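# Four arms lower a slung pipe into a trench

## Task

Using the pipe's slings, let the pipe down slowly into the trench until it lies along the trench floor over its full length. The attempt counts as failed the moment the pipe travels quickly while in contact with a bank or the trench, for example if it is released from above or allowed to roll in.

## Robot and tools

ROBOTS. Four identical i2rt Big YAM arms, named arm1, arm2, arm3 and arm4. Each has six revolute joints, a two-finger gripper and a wrist camera. Two fixed room cameras, cam_high and cam_low, also watch the scene. Hand reach is roughly 1.0 m from the joint1 axis. Feet in the scene frame (metres, quaternion w,x,y,z), each facing along its own +x: arm1 at x=-1.010 y=-0.478 z=+0.809 q=(+0.767, -0.008, -0.002, +0.641); arm2 at x=-0.307 y=+0.516 z=+0.819 q=(+0.685, -0.007, -0.006, -0.728); arm3 at x=+0.612 y=-0.542 z=+0.812 q=(+0.646, +0.002, -0.005, +0.763); arm4 at x=+1.210 y=+0.500 z=+0.782 q=(+0.730, +0.001, -0.002, -0.683). So arm1 and arm3 stand on the -y side, arm2 and arm4 on the +y side.

FRAMES. Every pose is in one shared scene frame: origin on the floor, +z up, metres. The printed "hand" is the point between the finger pads, about 1 cm short of the tips. The fingers extend along the hand's +z; they open and close along its y. "hand_target" is where the hand would be at the joint targets currently held; under load the hand may sit short of it. Printed hand positions get less accurate at long reach.

TOOL move. Arguments are optional keys arm1..arm4 plus "cameras". Each arm key is an object with "joints", "target" (optionally "speed"), or both. An arm left out receives no new command but may still be driving toward earlier targets.
- "joints": absolute targets by name, in radians, except gripper_m in metres. Ranges: joint1_rad -2.879 to 2.879 (turn about the foot, positive counter-clockwise seen from above, 0 = along foot +x); joint2_rad 0 to 3.141 (shoulder, 0 = upper arm back and roughly level, positive raises then swings forward); joint3_rad 0 to 3.019 (elbow, 0 = folded); joint4_rad -1.692 to 1.57 (hand pitch, positive tips fingers up); joint5_rad -1.57 to 1.57 (sideways swing, positive to the arm's right); joint6_rad -2.094 to 2.094 (roll, positive clockwise viewed from behind); gripper_m 0 to 0.093 (fingertip gap). When "target" is also given, "joints" may hold only gripper_m.
- "target": one list of seven numbers per arm, [x, y, z, qw, qx, qy, qz], an absolute hand pose in the scene frame (metres), reached along a straight line starting from the current hand_target.
- "speed": top path speed in m/s, 0.002 to 0.5, default 0.25; rotation is capped at twice this in rad/s. Only valid with "target".
All motions in one call start together. All hand paths in a call finish together, paced by the slowest; a path lasts 0.5 to 10 s and is cut off at 10 s; no call exceeds 15 s. Each control step clips the commanded pose to within 100 mm and 20 degrees of the measured hand, then solves damped inverse kinematics, favouring position. Expect errors of a centimetre or more, overshoot of speed near full stretch, and wide joint-space swings for joint moves. Paths ignore obstacles and other arms. Unknown keys make a call invalid; out-of-range values get it refused, and a refusal cancels the later move, wait and finished_scene calls in that reply.

TOOL wait: "seconds" 0 to 10, optional "cameras"; commands nothing, returns full state and images. zoom_image: "camera" and "region" [x0, y0, x1, y1] in pixels of that camera's latest image (672x504, origin top-left, at most 504x504). read_manual: licence texts only. finished_scene: "scene" = the current scene's number; irreversible, and the pipe must stay resting without help.

CAMERAS. "cameras" takes a list of names or ["all"]; omitted or null gives all, [] gives none. Wrist cameras are fisheye, roughly 396-399 px focal; cam_high is wide (fovy 78.559), cam_low narrower (fovy 59.927).

RESULTS. The "pictures" line lists image order; frames may trail the state slightly. "move" summarises per arm: "done" or the worst status. joint_status/hand_status words: "off_target" (stopped away, may still push); "time_out" (each joint keeps a nearby target and keeps pushing; resend its reported position to relieve it); "not_followed" with "joint command not followed" or "pose unreachable" (a self/inter-arm clearance check withheld the motion; it may retry until retargeted). "on_its_own" lists uncommanded activity; its "held at" value is the target, not the reading. Arms in "as last shown" were not commanded and repeat earlier values. Joint velocities in rad/s (gripper m/s); "within noise" means still. Joint torques include gravity, carry per-arm offsets and noise; numbers 3 and 4 wrap at ±28 N m.

GRIPPER. Gripping a rigid part at full force reads up to 0.005 m narrower (or up to 0.002 wider) than the part; closed empty reads 0.000-0.003. Just under the first-contact reading the grip is light; 0.005 m below it the force is at maximum (about 50-64 N per pad). To release, command well above the reading.

AVOID. Dropping the pipe or letting it swing, roll or fall into the trench; let it down slowly and level. Do not push anything off the work area. Robots must not press or hit each other; closing a gripper on another arm's fingers counts as a press, and the clearance check does not protect fingers, gripper housings or wrist cameras. Arms keep pushing on contact; sustained loads, stretched postures or unreachable targets heat motors, shown by MOTOR HOT near 85 °C; at 100 °C that arm goes limp for 30-60 s (OVER-TEMPERATURE FAULT, keys read "limit_stop_at_motor_heat"; resend targets afterwards). The scene keeps running while you think. Occasional small pushes may disturb loose objects.

Each tool is called after "Request:" as name(argument=value, ...), one argument or row to a line, values as JSON.

## Session

Request:
move(
)

Scene clock: 0.00 s.
Joint torques (N m): no reading
Heat: arm1: hottest joint2_rad 29 °C; arm2: hottest gripper 29 °C; arm3: hottest joint2_rad 29 °C; arm4: hottest joint5_rad 29 °C.
Joint velocities: within noise
arm1.joint_positions: joint1_rad=+0.463 joint2_rad=+0.644 joint3_rad=+1.433 joint4_rad=-1.528 joint5_rad=-0.151 joint6_rad=+0.131 gripper_m=+0.09396
arm1.joint_status: not commanded
arm1.hand: x=-1.1007 y=-0.2799 z=+1.3245 quat_wxyz=(-0.162, +0.716, -0.571, -0.367) (m; scene frame)
arm1.hand_target: x=-1.1003 y=-0.2818 z=+1.3343 quat_wxyz=(-0.169, +0.713, -0.567, -0.376) (m; scene frame)
arm1.hand_status: not commanded
arm2.joint_positions: joint1_rad=+0.344 joint2_rad=+0.519 joint3_rad=+1.379 joint4_rad=-1.320 joint5_rad=+0.063 joint6_rad=+0.187 gripper_m=+0.09396
arm2.joint_status: not commanded
arm2.hand: x=-0.2620 y=+0.3341 z=+1.3801 quat_wxyz=(-0.439, -0.579, -0.615, +0.304) (m; scene frame)
arm2.hand_target: x=-0.2629 y=+0.3373 z=+1.3911 quat_wxyz=(-0.449, -0.575, -0.610, +0.310) (m; scene frame)
arm2.hand_status: not commanded
arm3.joint_positions: joint1_rad=-0.192 joint2_rad=+0.525 joint3_rad=+1.406 joint4_rad=-1.298 joint5_rad=-0.073 joint6_rad=+0.119 gripper_m=+0.09396
arm3.joint_status: not commanded
arm3.hand: x=+0.6033 y=-0.3522 z=+1.3879 quat_wxyz=(-0.348, +0.562, -0.618, -0.425) (m; scene frame)
arm3.hand_target: x=+0.6032 y=-0.3558 z=+1.3978 quat_wxyz=(-0.355, +0.558, -0.613, -0.433) (m; scene frame)
arm3.hand_status: not commanded
arm4.joint_positions: joint1_rad=-0.380 joint2_rad=+0.466 joint3_rad=+1.426 joint4_rad=-1.395 joint5_rad=+0.164 joint6_rad=+0.191 gripper_m=+0.09396
arm4.joint_status: not commanded
arm4.hand: x=+1.1323 y=+0.3633 z=+1.3533 quat_wxyz=(-0.305, -0.747, -0.388, +0.446) (m; scene frame)
arm4.hand_target: x=+1.1330 y=+0.3657 z=+1.3639 quat_wxyz=(-0.312, -0.741, -0.383, +0.454) (m; scene frame)
arm4.hand_status: not commanded
pictures: arm1_cam_wrist, arm2_cam_wrist, arm3_cam_wrist, arm4_cam_wrist, cam_high, cam_low

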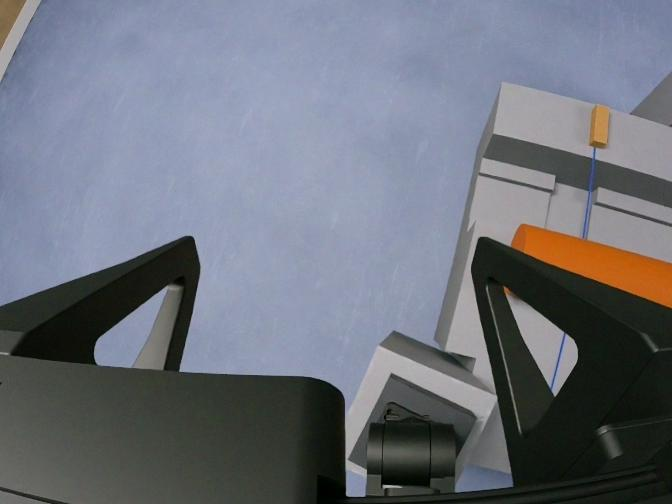

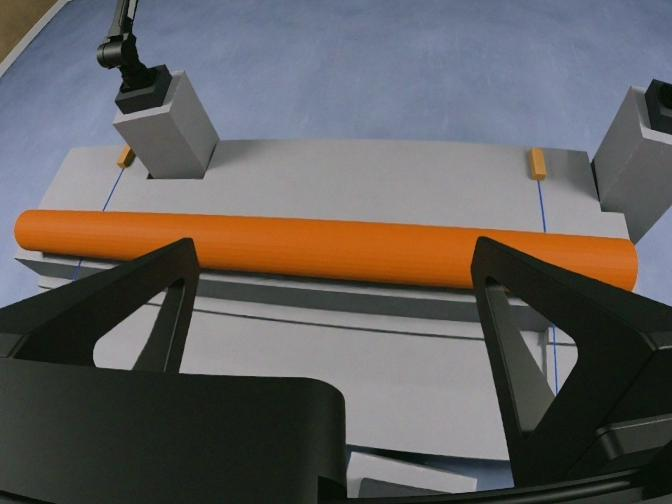

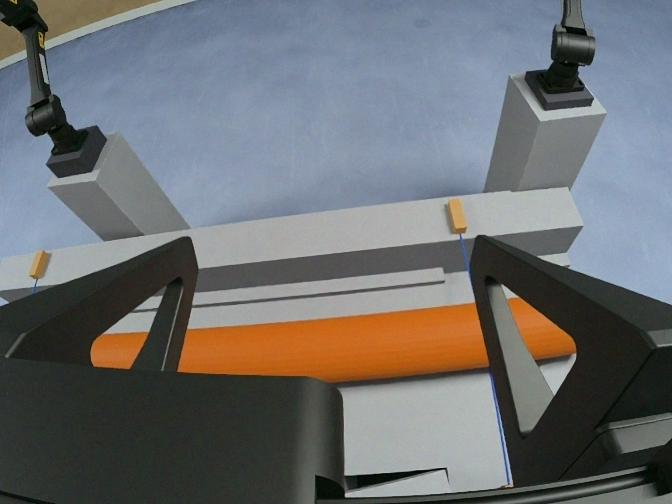

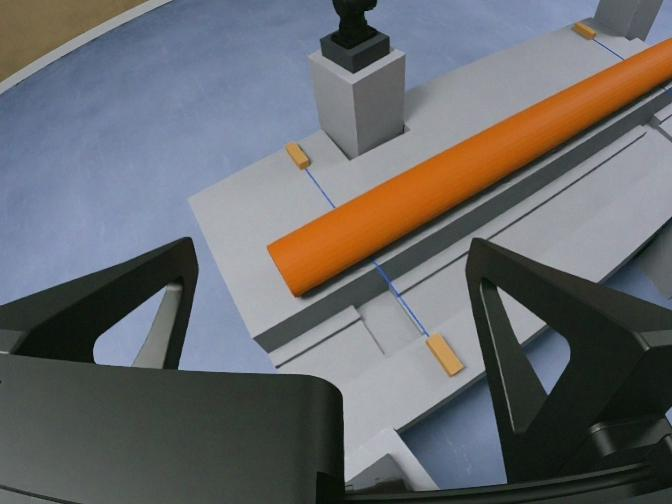

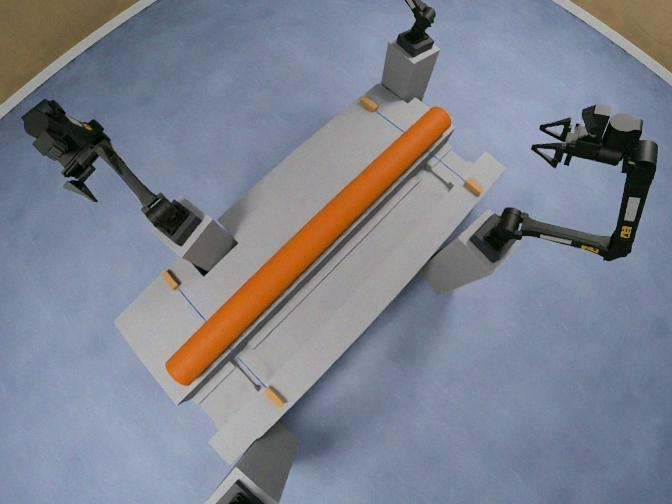

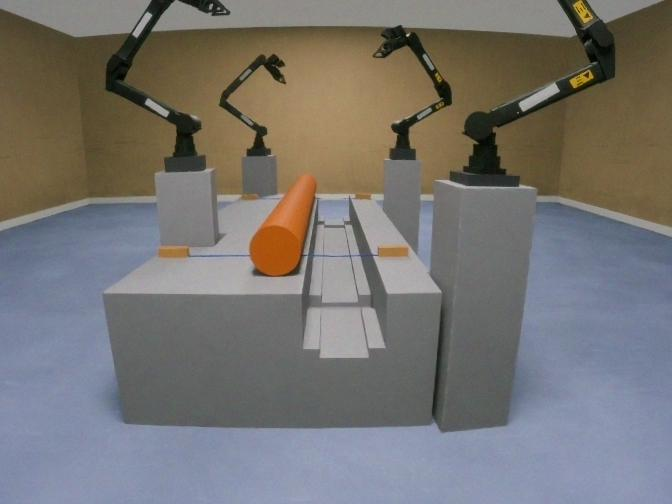

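Request:
zoom_image(
  camera="cam_high",
  region=[100, 60, 520, 450],
)

Request:
zoom_image(
  camera="cam_low",
  region=[100, 150, 520, 450],
)

Request:
zoom_image(
  camera="arm4_cam_wrist",
  region=[180, 80, 672, 420],
)

Request:
zoom_image(
  camera="arm3_cam_wrist",
  region=[180, 150, 672, 504],
)

Request:
zoom_image(
  camera="arm1_cam_wrist",
  region=[330, 50, 672, 504],
)

Request:
zoom_image(
  camera="arm2_cam_wrist",
  region=[380, 100, 672, 504],
)

Scaled by 1.200.

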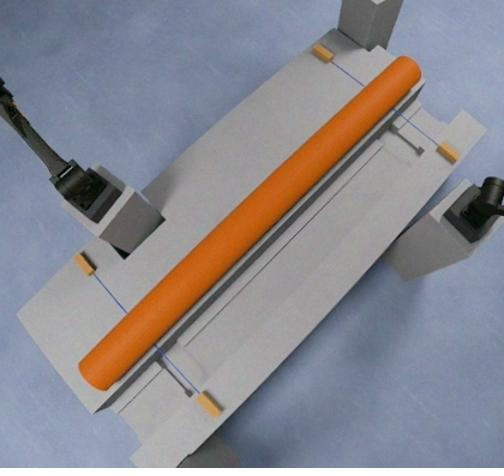

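Scaled by 1.200.

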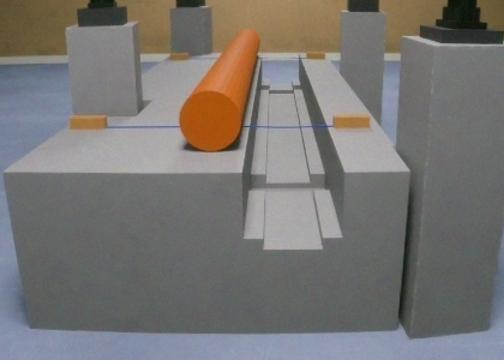

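Scaled by 1.024 from the camera's 672x504 image, which has a finer 960x720 frame.

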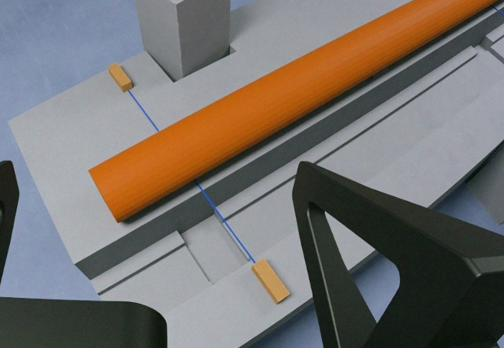

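Scaled by 1.024 from the camera's 672x504 image, which has a finer 960x720 frame.

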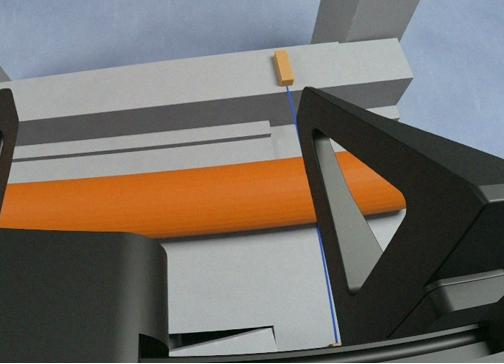

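Scaled by 1.110 from the camera's 672x504 image, which has a finer 960x720 frame.

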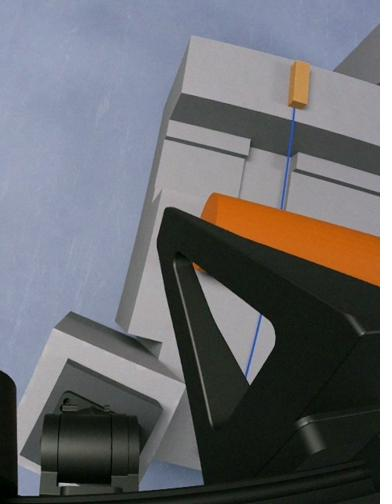

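Scaled by 1.248 from the camera's 672x504 image, which has a finer 960x720 frame.

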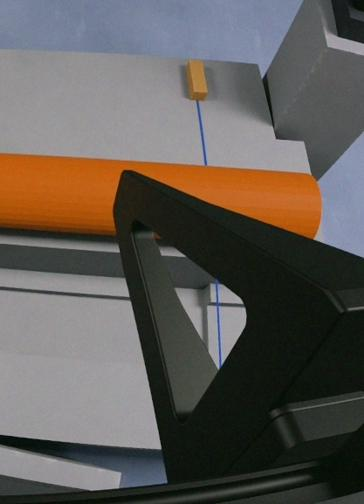

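Request:
move(
  arm1={"joints": {"joint1_rad": -1.428, "joint2_rad": 1.496, "joint3_rad": 0.74, "joint4_rad": -0.815, "joint5_rad": 0, "joint6_rad": -1.606, "gripper_m": 0.093}},
  arm2={"joints": {"joint1_rad": -0.969, "joint2_rad": 1.775, "joint3_rad": 1.077, "joint4_rad": -0.873, "joint5_rad": 0, "joint6_rad": -1.03, "gripper_m": 0.093}},
  arm3={"joints": {"joint1_rad": -1.503, "joint2_rad": 1.185, "joint3_rad": 0.442, "joint4_rad": -0.827, "joint5_rad": 0, "joint6_rad": -1.337, "gripper_m": 0.093}},
  arm4={"joints": {"joint1_rad": -1.038, "joint2_rad": 1.623, "joint3_rad": 0.988, "joint4_rad": -0.935, "joint5_rad": 0, "joint6_rad": -0.972, "gripper_m": 0.093}},
)

Scene clock: 116.80 s.
Joint torques (N m): arm1=[-0.44 -9.17 6.12 1.05 -0.14 -0.1] | arm2=[-0.44 -16.21 8.17 -0.21 -0.22 0.07] | arm3=[0.91 -7.06 6.2 0.32 -0.34 -0.08] | arm4=[0.73 -13.22 7.12 0.59 0 -0.01]
Heat: arm1: hottest joint3_rad 35 °C; arm2: hottest joint3_rad 38 °C; arm3: hottest joint3_rad 30 °C; arm4: hottest joint3_rad 33 °C.
move: arm1 done; arm2 done; arm3 done; arm4 done
Joint velocities: within noise
arm1.joint_positions: joint1_rad=-1.429 joint2_rad=+1.480 joint3_rad=+0.745 joint4_rad=-0.822 joint5_rad=+0.001 joint6_rad=-1.597 gripper_m=+0.09310
arm1.joint_status: all done
arm1.hand: x=-0.6687 y=-0.4910 z=+0.8257 quat_wxyz=(-0.006, +0.704, -0.710, +0.014) (m; scene frame)
arm1.hand_target: x=-0.6714 y=-0.4905 z=+0.8190 quat_wxyz=(-0.002, +0.707, -0.707, +0.008) (m; scene frame)
arm1.hand_status: not commanded
arm2.joint_positions: joint1_rad=-0.970 joint2_rad=+1.783 joint3_rad=+1.076 joint4_rad=-0.879 joint5_rad=+0.001 joint6_rad=-1.023 gripper_m=+0.09308
arm2.joint_status: all done
arm2.hand: x=-0.6974 y=+0.2830 z=+0.8167 quat_wxyz=(-0.007, -0.710, -0.704, -0.001) (m; scene frame)
arm2.hand_target: x=-0.6996 y=+0.2809 z=+0.8203 quat_wxyz=(-0.005, -0.707, -0.707, +0.007) (m; scene frame)
arm2.hand_status: not commanded
arm3.joint_positions: joint1_rad=-1.500 joint2_rad=+1.195 joint3_rad=+0.436 joint4_rad=-0.835 joint5_rad=+0.002 joint6_rad=-1.330 gripper_m=+0.09310
arm3.joint_status: all done
arm3.hand: x=+0.8238 y=-0.4923 z=+0.8123 quat_wxyz=(+0.006, +0.706, -0.709, -0.007) (m; scene frame)
arm3.hand_target: x=+0.8299 y=-0.4912 z=+0.8159 quat_wxyz=(-0.005, +0.707, -0.707, -0.002) (m; scene frame)
arm3.hand_status: not commanded
arm4.joint_positions: joint1_rad=-1.044 joint2_rad=+1.633 joint3_rad=+0.978 joint4_rad=-0.948 joint5_rad=+0.000 joint6_rad=-0.959 gripper_m=+0.09311
arm4.joint_status: all done
arm4.hand: x=+0.8709 y=+0.2721 z=+0.8070 quat_wxyz=(-0.005, -0.714, -0.700, -0.016) (m; scene frame)
arm4.hand_target: x=+0.8647 y=+0.2652 z=+0.8138 quat_wxyz=(-0.002, -0.707, -0.707, +0.000) (m; scene frame)
arm4.hand_status: not commanded
pictures: arm1_cam_wrist, arm2_cam_wrist, arm3_cam_wrist, arm4_cam_wrist, cam_high, cam_low

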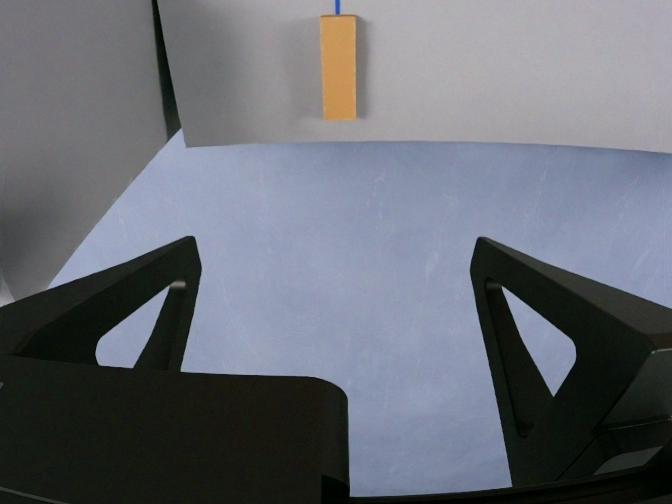

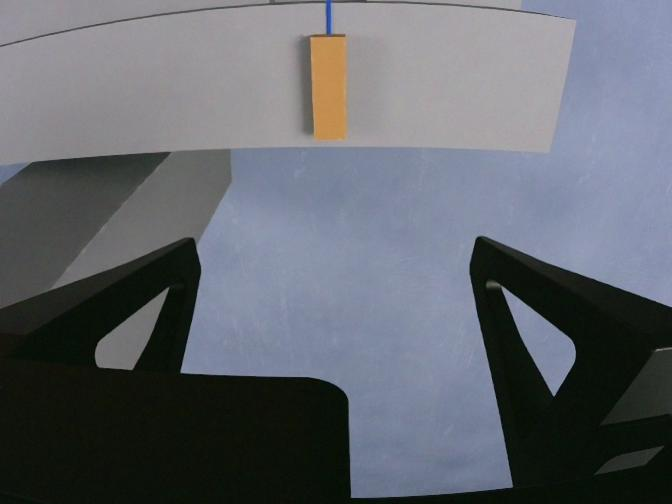

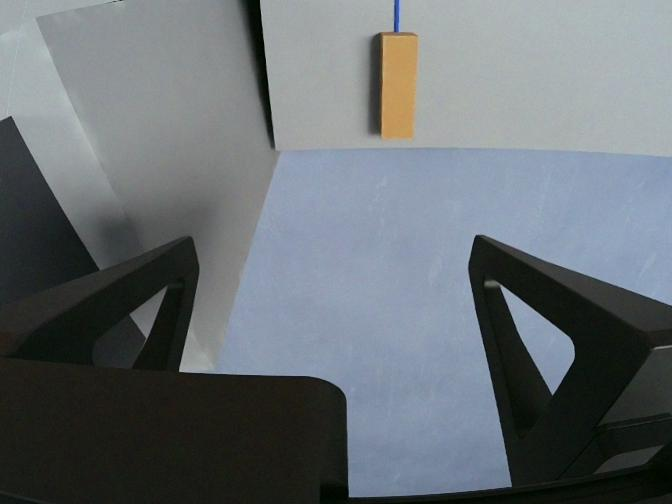

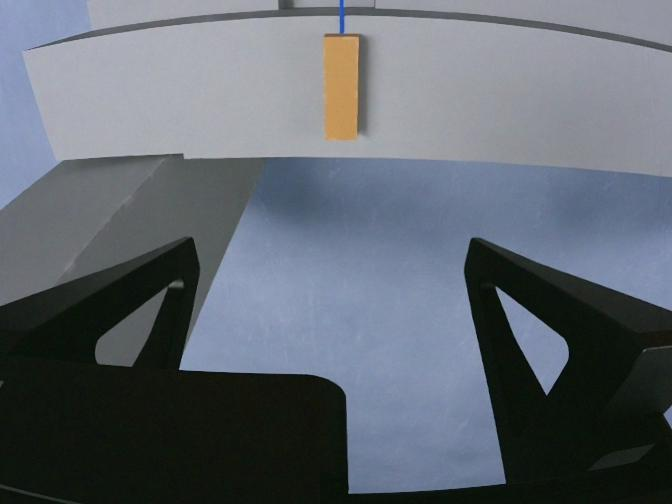

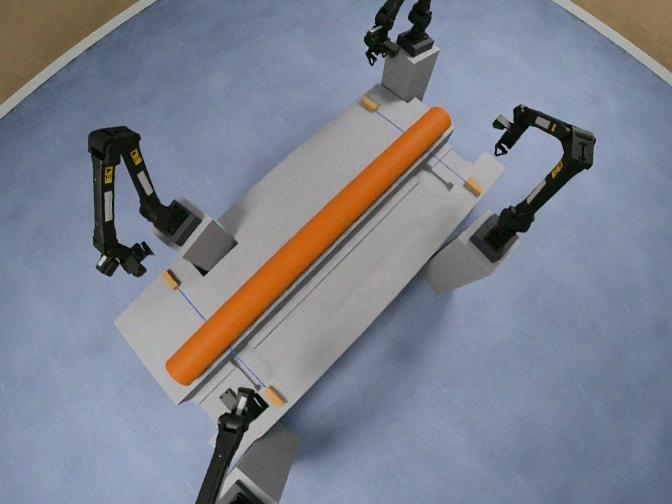

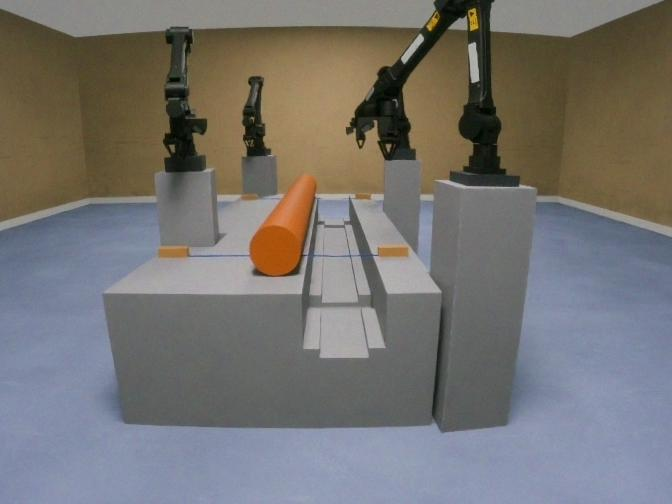

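Request:
move(
  arm1={"target": [-0.667, -0.46, 0.70, 0, 0.7071, -0.7071, 0], "speed": 0.2},
  arm2={"target": [-0.695, 0.258, 0.70, 0, -0.7071, -0.7071, 0], "speed": 0.2},
  arm3={"target": [0.866, -0.467, 0.70, 0, 0.7071, -0.7071, 0], "speed": 0.2},
  arm4={"target": [0.866, 0.248, 0.70, 0, -0.7071, -0.7071, 0], "speed": 0.2},
)

Scene clock: 128.33 s.
Joint torques (N m): arm1=[0.44 -12.04 4.08 1.01 -0.18 0.1] | arm2=[0.26 -18.08 6.37 0.01 -0.09 0.21] | arm3=[1.85 -10.99 3.64 0.38 -0.1 0.11] | arm4=[0.97 -15.27 4.53 0.64 0.1 0.3]
Heat: arm1: hottest joint3_rad 35 °C; arm2: hottest joint3_rad 37 °C; arm3: hottest joint3_rad 30 °C; arm4: hottest joint3_rad 33 °C.
move: arm1 done; arm2 off_target; arm3 off_target; arm4 done
Joint velocities: within noise
arm1.joint_positions: joint1_rad=-1.346 joint2_rad=+1.821 joint3_rad=+0.692 joint4_rad=-0.460 joint5_rad=-0.008 joint6_rad=-1.527 gripper_m=+0.09310
arm1.joint_status: not commanded
arm1.hand: x=-0.6689 y=-0.4625 z=+0.7028 quat_wxyz=(+0.002, +0.708, -0.706, -0.001) (m; scene frame)
arm1.hand_target: x=-0.6671 y=-0.4601 z=+0.7001 quat_wxyz=(+0.000, +0.707, -0.707, +0.000) (m; scene frame)
arm1.hand_status: done (0.004 m and 0.4 deg from the pose sent, 0.129 m and 1.8 deg at the start)
arm2.joint_positions: joint1_rad=-0.931 joint2_rad=+2.047 joint3_rad=+1.057 joint4_rad=-0.619 joint5_rad=+0.011 joint6_rad=-0.989 gripper_m=+0.09308
arm2.joint_status: not commanded
arm2.hand: x=-0.6902 y=+0.2669 z=+0.6952 quat_wxyz=(-0.004, -0.708, -0.706, -0.013) (m; scene frame)
arm2.hand_target: x=-0.6949 y=+0.2579 z=+0.7002 quat_wxyz=(+0.000, -0.707, -0.707, +0.000) (m; scene frame)
arm2.hand_status: off_target (0.011 m and 1.6 deg from the pose sent, 0.120 m and 0.9 deg at the start)
arm3.joint_positions: joint1_rad=-1.452 joint2_rad=+1.721 joint3_rad=+0.453 joint4_rad=-0.337 joint5_rad=+0.005 joint6_rad=-1.286 gripper_m=+0.09310
arm3.joint_status: not commanded
arm3.hand: x=+0.8539 y=-0.4722 z=+0.6978 quat_wxyz=(+0.012, +0.707, -0.707, -0.008) (m; scene frame)
arm3.hand_target: x=+0.8659 y=-0.4670 z=+0.7003 quat_wxyz=(+0.000, +0.707, -0.707, +0.000) (m; scene frame)
arm3.hand_status: off_target (0.013 m and 1.6 deg from the pose sent, 0.123 m and 1.1 deg at the start)
arm4.joint_positions: joint1_rad=-1.011 joint2_rad=+1.883 joint3_rad=+0.939 joint4_rad=-0.647 joint5_rad=+0.002 joint6_rad=-0.950 gripper_m=+0.09311
arm4.joint_status: not commanded
arm4.hand: x=+0.8678 y=+0.2531 z=+0.6958 quat_wxyz=(-0.003, -0.705, -0.709, -0.011) (m; scene frame)
arm4.hand_target: x=+0.8660 y=+0.2479 z=+0.7001 quat_wxyz=(+0.000, -0.707, -0.707, +0.000) (m; scene frame)
arm4.hand_status: done (0.007 m and 1.3 deg from the pose sent, 0.110 m and 2.2 deg at the start)
pictures: arm1_cam_wrist, arm2_cam_wrist, arm3_cam_wrist, arm4_cam_wrist, cam_high, cam_low

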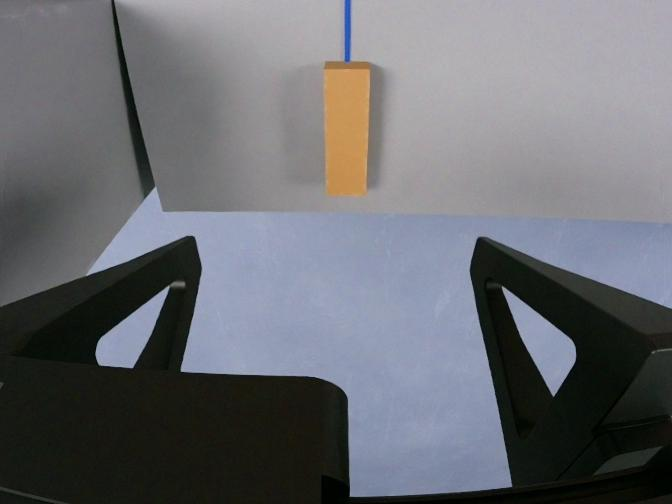

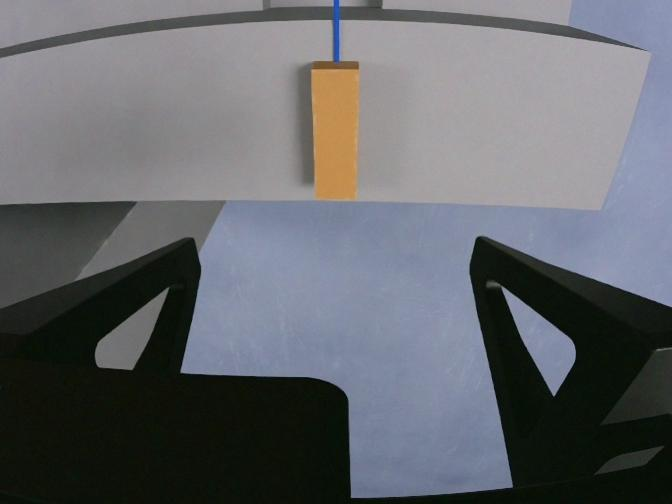

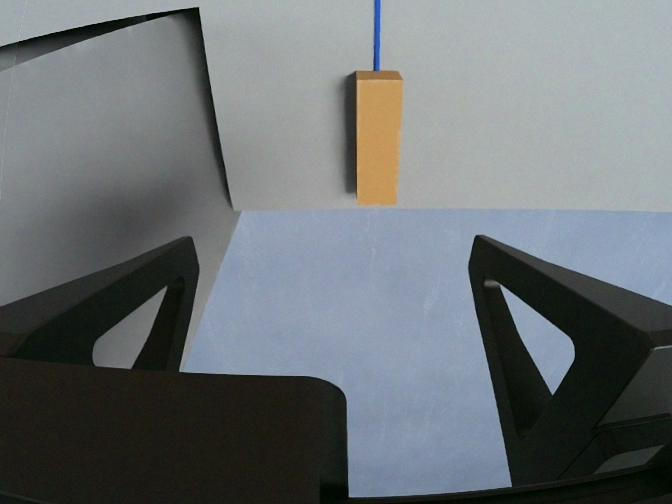

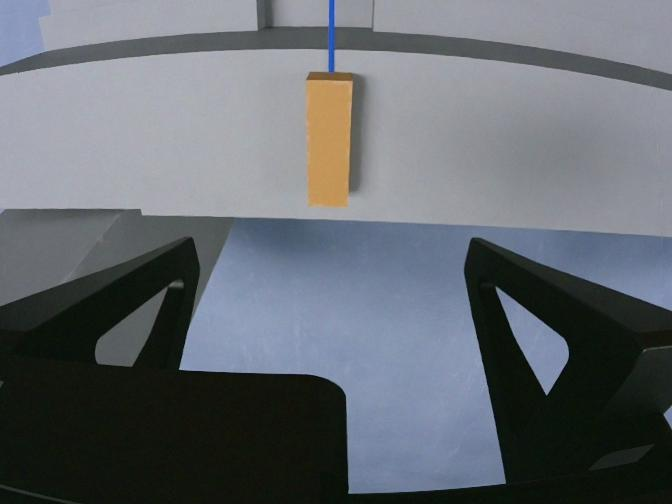

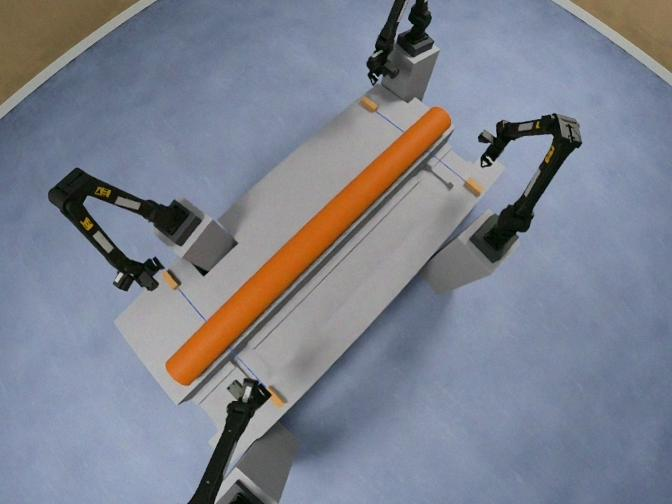

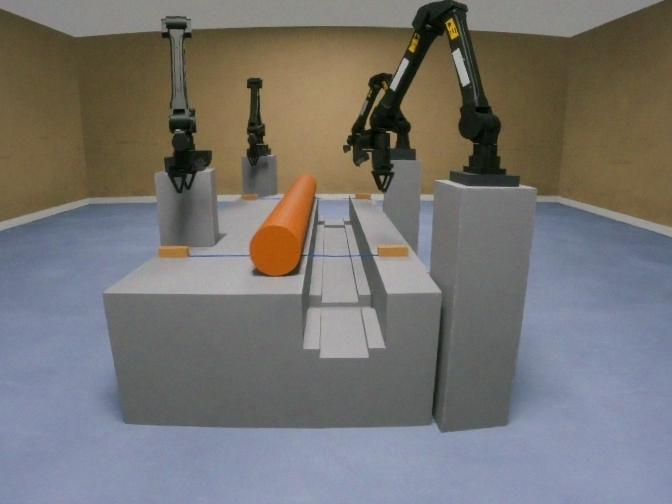

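Request:
move(
  arm1={"target": [-0.657, -0.495, 0.56, 0, 0.7071, -0.7071, 0], "speed": 0.2},
  arm2={"target": [-0.696, 0.293, 0.56, 0, -0.7071, -0.7071, 0], "speed": 0.2},
  arm3={"target": [0.9, -0.505, 0.56, 0, 0.7071, -0.7071, 0], "speed": 0.2},
  arm4={"target": [0.868, 0.293, 0.56, 0, -0.7071, -0.7071, 0], "speed": 0.2},
)

Request:
zoom_image(
  camera="arm1_cam_wrist",
  region=[200, 0, 500, 330],
)

Request:
zoom_image(
  camera="arm3_cam_wrist",
  region=[200, 0, 500, 330],
)

Scene clock: 141.03 s.
Joint torques (N m): arm1=[-0.62 -13.92 1.58 1.01 -0.09 -0.08] | arm2=[-1.38 -18.55 4.74 -0.02 -0.12 0.01] | arm3=[0.97 -15.33 -0.42 0.46 -0.16 -0.09] | arm4=[-0.03 -15.91 2.29 0.64 0.07 -0.02]
Heat: arm1: hottest joint3_rad 34 °C; arm2: hottest joint3_rad 35 °C; arm3: hottest joint3_rad 30 °C; arm4: hottest joint3_rad 33 °C.
move: arm1 done; arm2 off_target; arm3 done; arm4 off_target
Joint velocities: within noise
arm1.joint_positions: joint1_rad=-1.431 joint2_rad=+2.269 joint3_rad=+0.792 joint4_rad=-0.112 joint5_rad=-0.008 joint6_rad=-1.606 gripper_m=+0.09310
arm1.joint_status: not commanded
arm1.hand: x=-0.6588 y=-0.4929 z=+0.5646 quat_wxyz=(+0.002, +0.706, -0.708, -0.001) (m; scene frame)
arm1.hand_target: x=-0.6570 y=-0.4950 z=+0.5601 quat_wxyz=(+0.000, +0.707, -0.707, +0.000) (m; scene frame)
arm1.hand_status: done (0.005 m and 0.3 deg from the pose sent, 0.147 m and 0.4 deg at the start)
arm2.joint_positions: joint1_rad=-0.981 joint2_rad=+2.369 joint3_rad=+1.062 joint4_rad=-0.313 joint5_rad=+0.014 joint6_rad=-1.044 gripper_m=+0.09308
arm2.joint_status: not commanded
arm2.hand: x=-0.6783 y=+0.2982 z=+0.5557 quat_wxyz=(-0.005, -0.706, -0.708, -0.019) (m; scene frame)
arm2.hand_target: x=-0.6958 y=+0.2931 z=+0.5605 quat_wxyz=(+0.000, -0.707, -0.707, +0.000) (m; scene frame)
arm2.hand_status: off_target (0.019 m and 2.2 deg from the pose sent, 0.138 m and 1.6 deg at the start)
arm3.joint_positions: joint1_rad=-1.604 joint2_rad=+2.280 joint3_rad=+0.632 joint4_rad=+0.063 joint5_rad=+0.008 joint6_rad=-1.435 gripper_m=+0.09310
arm3.joint_status: not commanded
arm3.hand: x=+0.8977 y=-0.5040 z=+0.5603 quat_wxyz=(+0.003, +0.706, -0.709, -0.003) (m; scene frame)
arm3.hand_target: x=+0.8999 y=-0.5050 z=+0.5600 quat_wxyz=(+0.000, +0.707, -0.707, +0.000) (m; scene frame)
arm3.hand_status: done (0.003 m and 0.6 deg from the pose sent, 0.149 m and 1.6 deg at the start)
arm4.joint_positions: joint1_rad=-1.087 joint2_rad=+2.220 joint3_rad=+0.892 joint4_rad=-0.269 joint5_rad=+0.003 joint6_rad=-1.012 gripper_m=+0.09311
arm4.joint_status: not commanded
arm4.hand: x=+0.8771 y=+0.2960 z=+0.5557 quat_wxyz=(-0.004, -0.710, -0.704, -0.013) (m; scene frame)
arm4.hand_target: x=+0.8681 y=+0.2931 z=+0.5601 quat_wxyz=(+0.000, -0.707, -0.707, +0.000) (m; scene frame)
arm4.hand_status: off_target (0.011 m and 1.7 deg from the pose sent, 0.141 m and 1.3 deg at the start)
pictures: arm1_cam_wrist, arm2_cam_wrist, arm3_cam_wrist, arm4_cam_wrist, cam_high, cam_low

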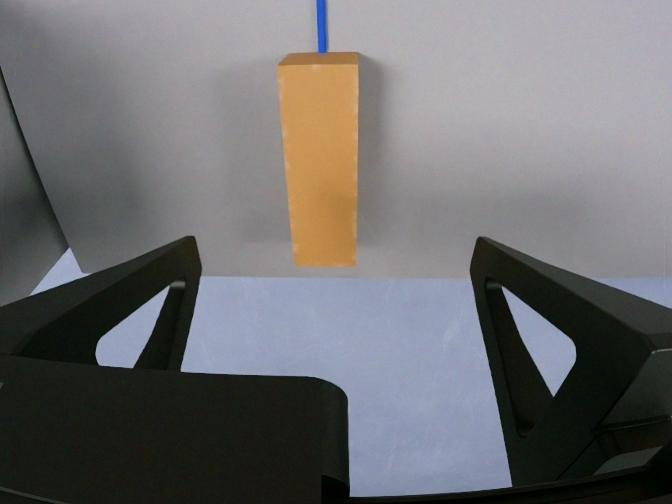

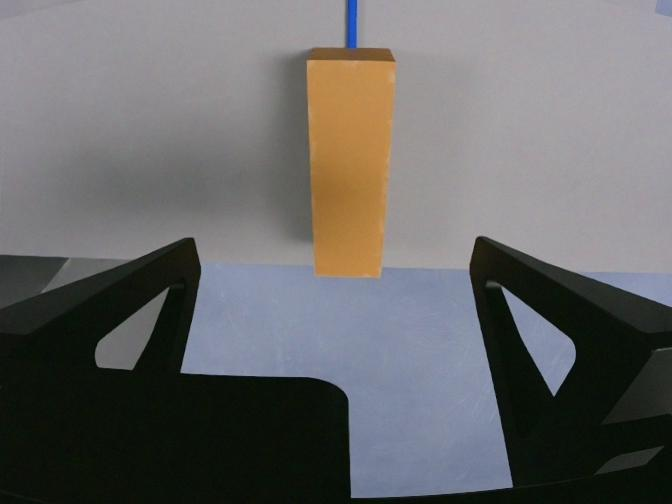

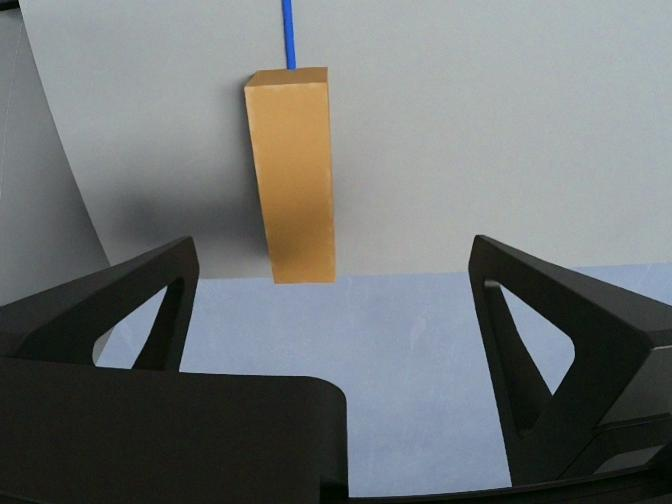

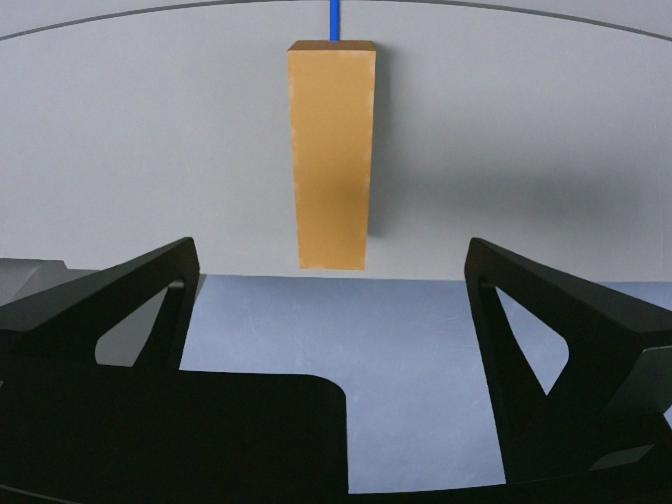

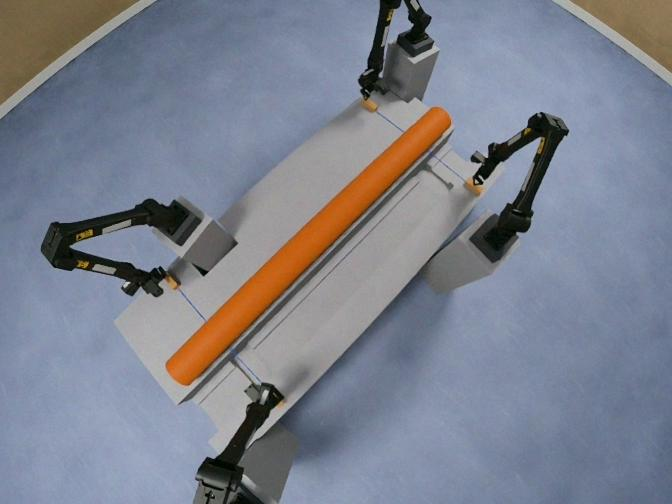

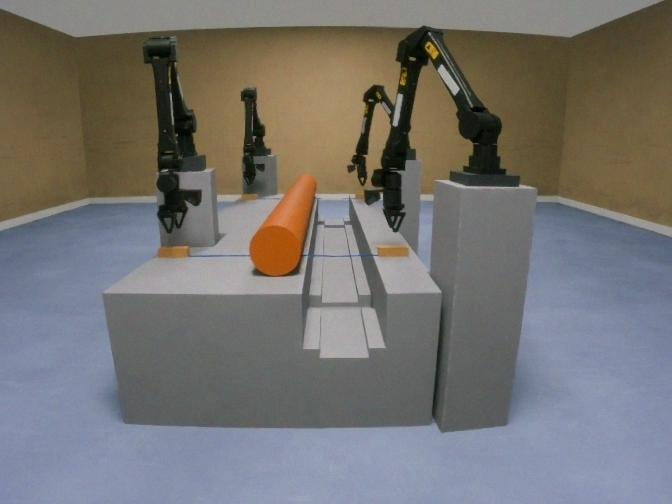

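Scaled by 1.527 from the camera's 672x504 image, which has a finer 960x720 frame.

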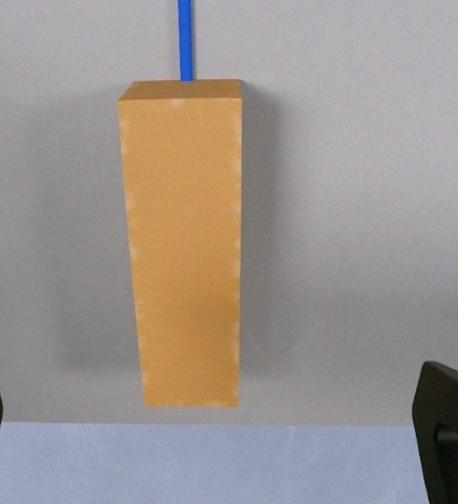

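Scaled by 1.527 from the camera's 672x504 image, which has a finer 960x720 frame.

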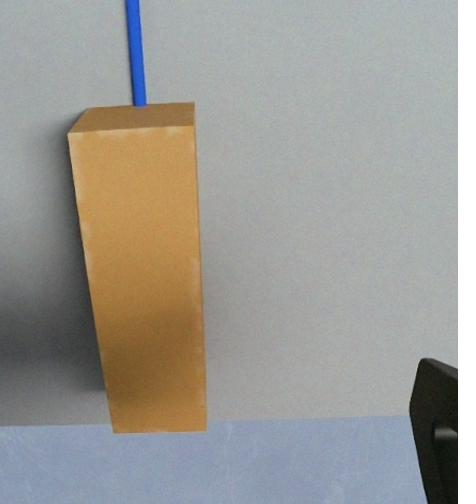

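Request:
move(
  arm1={"target": [-0.663, -0.51, 0.50, 0, 0.7071, -0.7071, 0], "speed": 0.15},
  arm2={"target": [-0.704, 0.303, 0.50, 0, -0.7071, -0.7071, 0], "speed": 0.15},
  arm3={"target": [0.882, -0.515, 0.50, 0, 0.7071, -0.7071, 0], "speed": 0.15},
  arm4={"target": [0.868, 0.303, 0.50, 0, -0.7071, -0.7071, 0], "speed": 0.15},
)

Scene clock: 152.73 s.
Joint torques (N m): arm1=[-0.38 -15.03 0.31 1.02 -0.09 -0.09] | arm2=[-1.38 -19.02 3.84 0.02 -0.11 0.05] | arm3=[0.67 -15.74 -1.59 0.39 -0.14 -0.06] | arm4=[-0.21 -16.26 1.95 0.58 0.08 -0.01]
Heat: arm1: hottest joint3_rad 33 °C; arm2: hottest joint3_rad 34 °C; arm3: hottest joint2_rad 30 °C; arm4: hottest joint3_rad 32 °C.
move: arm1 done; arm2 off_target; arm3 done; arm4 off_target
Joint velocities: within noise
arm1.joint_positions: joint1_rad=-1.474 joint2_rad=+2.453 joint3_rad=+0.859 joint4_rad=+0.005 joint5_rad=-0.008 joint6_rad=-1.648 gripper_m=+0.09310
arm1.joint_status: not commanded
arm1.hand: x=-0.6629 y=-0.5079 z=+0.5047 quat_wxyz=(+0.001, +0.706, -0.708, -0.001) (m; scene frame)
arm1.hand_target: x=-0.6631 y=-0.5100 z=+0.5001 quat_wxyz=(+0.000, +0.707, -0.707, +0.000) (m; scene frame)
arm1.hand_status: done (0.005 m and 0.3 deg from the pose sent, 0.067 m and 0.3 deg at the start)
arm2.joint_positions: joint1_rad=-1.010 joint2_rad=+2.525 joint3_rad=+1.145 joint4_rad=-0.236 joint5_rad=+0.014 joint6_rad=-1.075 gripper_m=+0.09308
arm2.joint_status: not commanded
arm2.hand: x=-0.6875 y=+0.3062 z=+0.4971 quat_wxyz=(-0.005, -0.706, -0.708, -0.017) (m; scene frame)
arm2.hand_target: x=-0.7039 y=+0.3031 z=+0.5004 quat_wxyz=(+0.000, -0.707, -0.707, +0.000) (m; scene frame)
arm2.hand_status: off_target (0.017 m and 2.0 deg from the pose sent, 0.061 m and 2.2 deg at the start)
arm3.joint_positions: joint1_rad=-1.631 joint2_rad=+2.501 joint3_rad=+0.676 joint4_rad=+0.236 joint5_rad=+0.008 joint6_rad=-1.465 gripper_m=+0.09310
arm3.joint_status: not commanded
arm3.hand: x=+0.8773 y=-0.5133 z=+0.4999 quat_wxyz=(+0.005, +0.707, -0.707, -0.005) (m; scene frame)
arm3.hand_target: x=+0.8820 y=-0.5150 z=+0.5001 quat_wxyz=(+0.000, +0.707, -0.707, +0.000) (m; scene frame)
arm3.hand_status: done (0.005 m and 0.8 deg from the pose sent, 0.063 m and 0.6 deg at the start)
arm4.joint_positions: joint1_rad=-1.107 joint2_rad=+2.389 joint3_rad=+0.931 joint4_rad=-0.147 joint5_rad=+0.003 joint6_rad=-1.035 gripper_m=+0.09311
arm4.joint_status: not commanded
arm4.hand: x=+0.8831 y=+0.3080 z=+0.4956 quat_wxyz=(-0.005, -0.709, -0.705, -0.017) (m; scene frame)
arm4.hand_target: x=+0.8683 y=+0.3032 z=+0.5002 quat_wxyz=(+0.000, -0.707, -0.707, +0.000) (m; scene frame)
arm4.hand_status: off_target (0.016 m and 2.1 deg from the pose sent, 0.057 m and 1.7 deg at the start)
pictures: arm1_cam_wrist, arm2_cam_wrist, arm3_cam_wrist, arm4_cam_wrist, cam_high, cam_low

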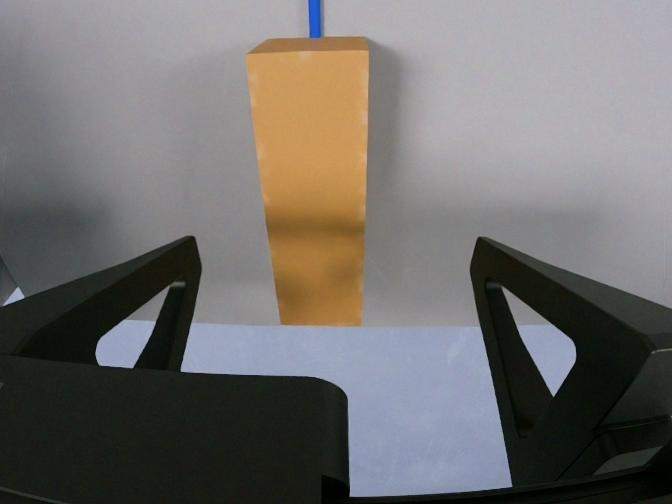

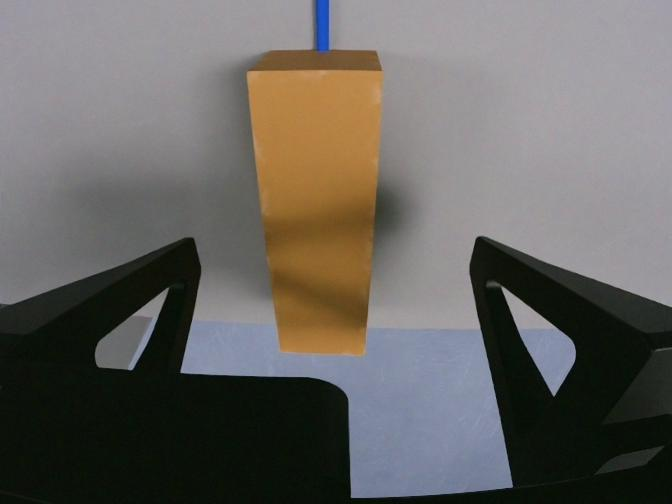

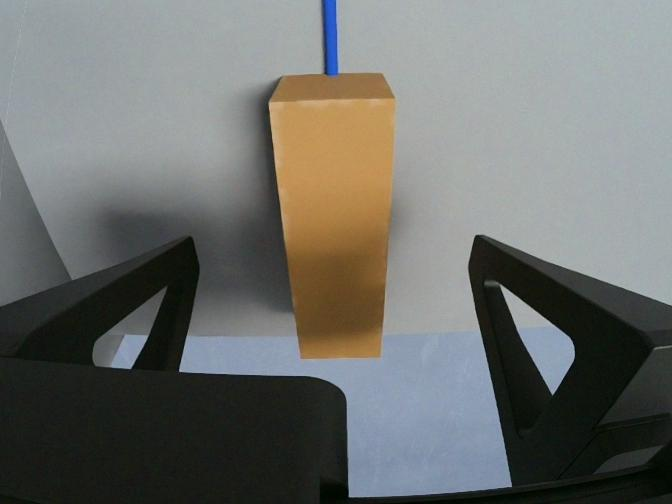

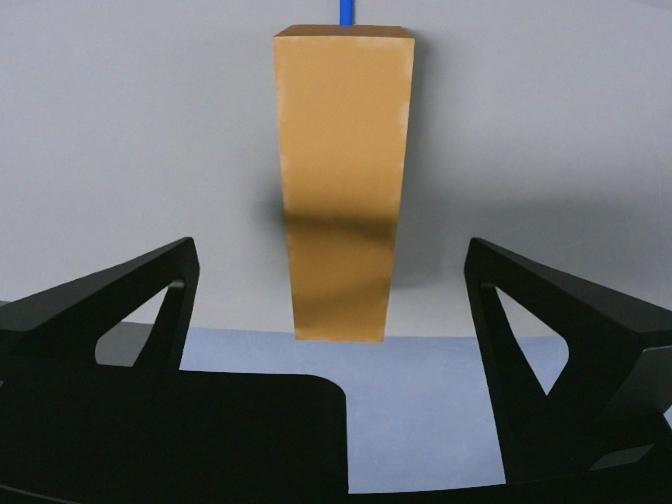

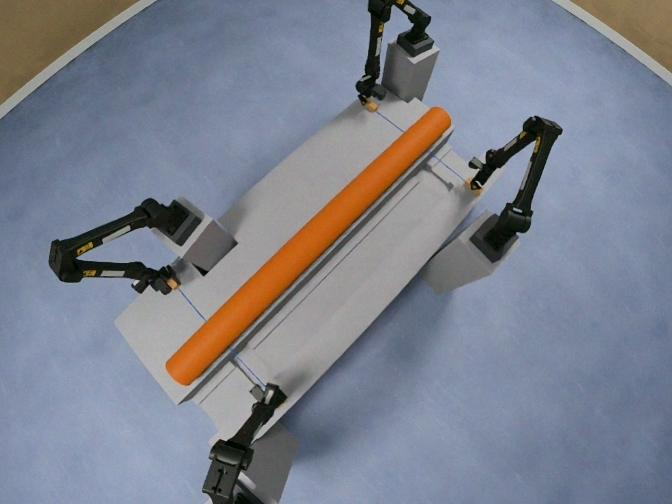

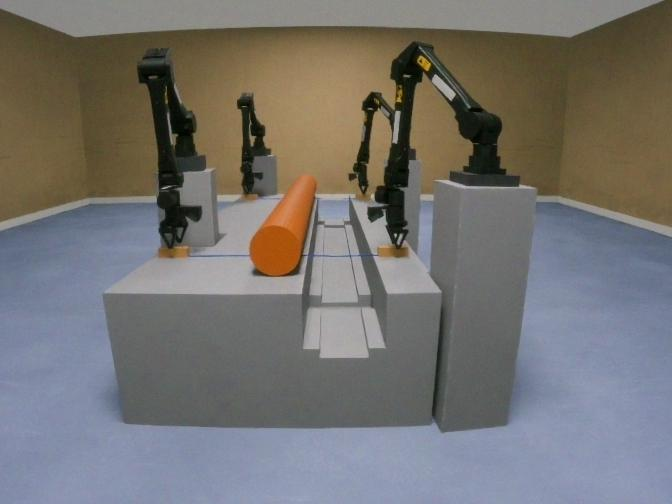

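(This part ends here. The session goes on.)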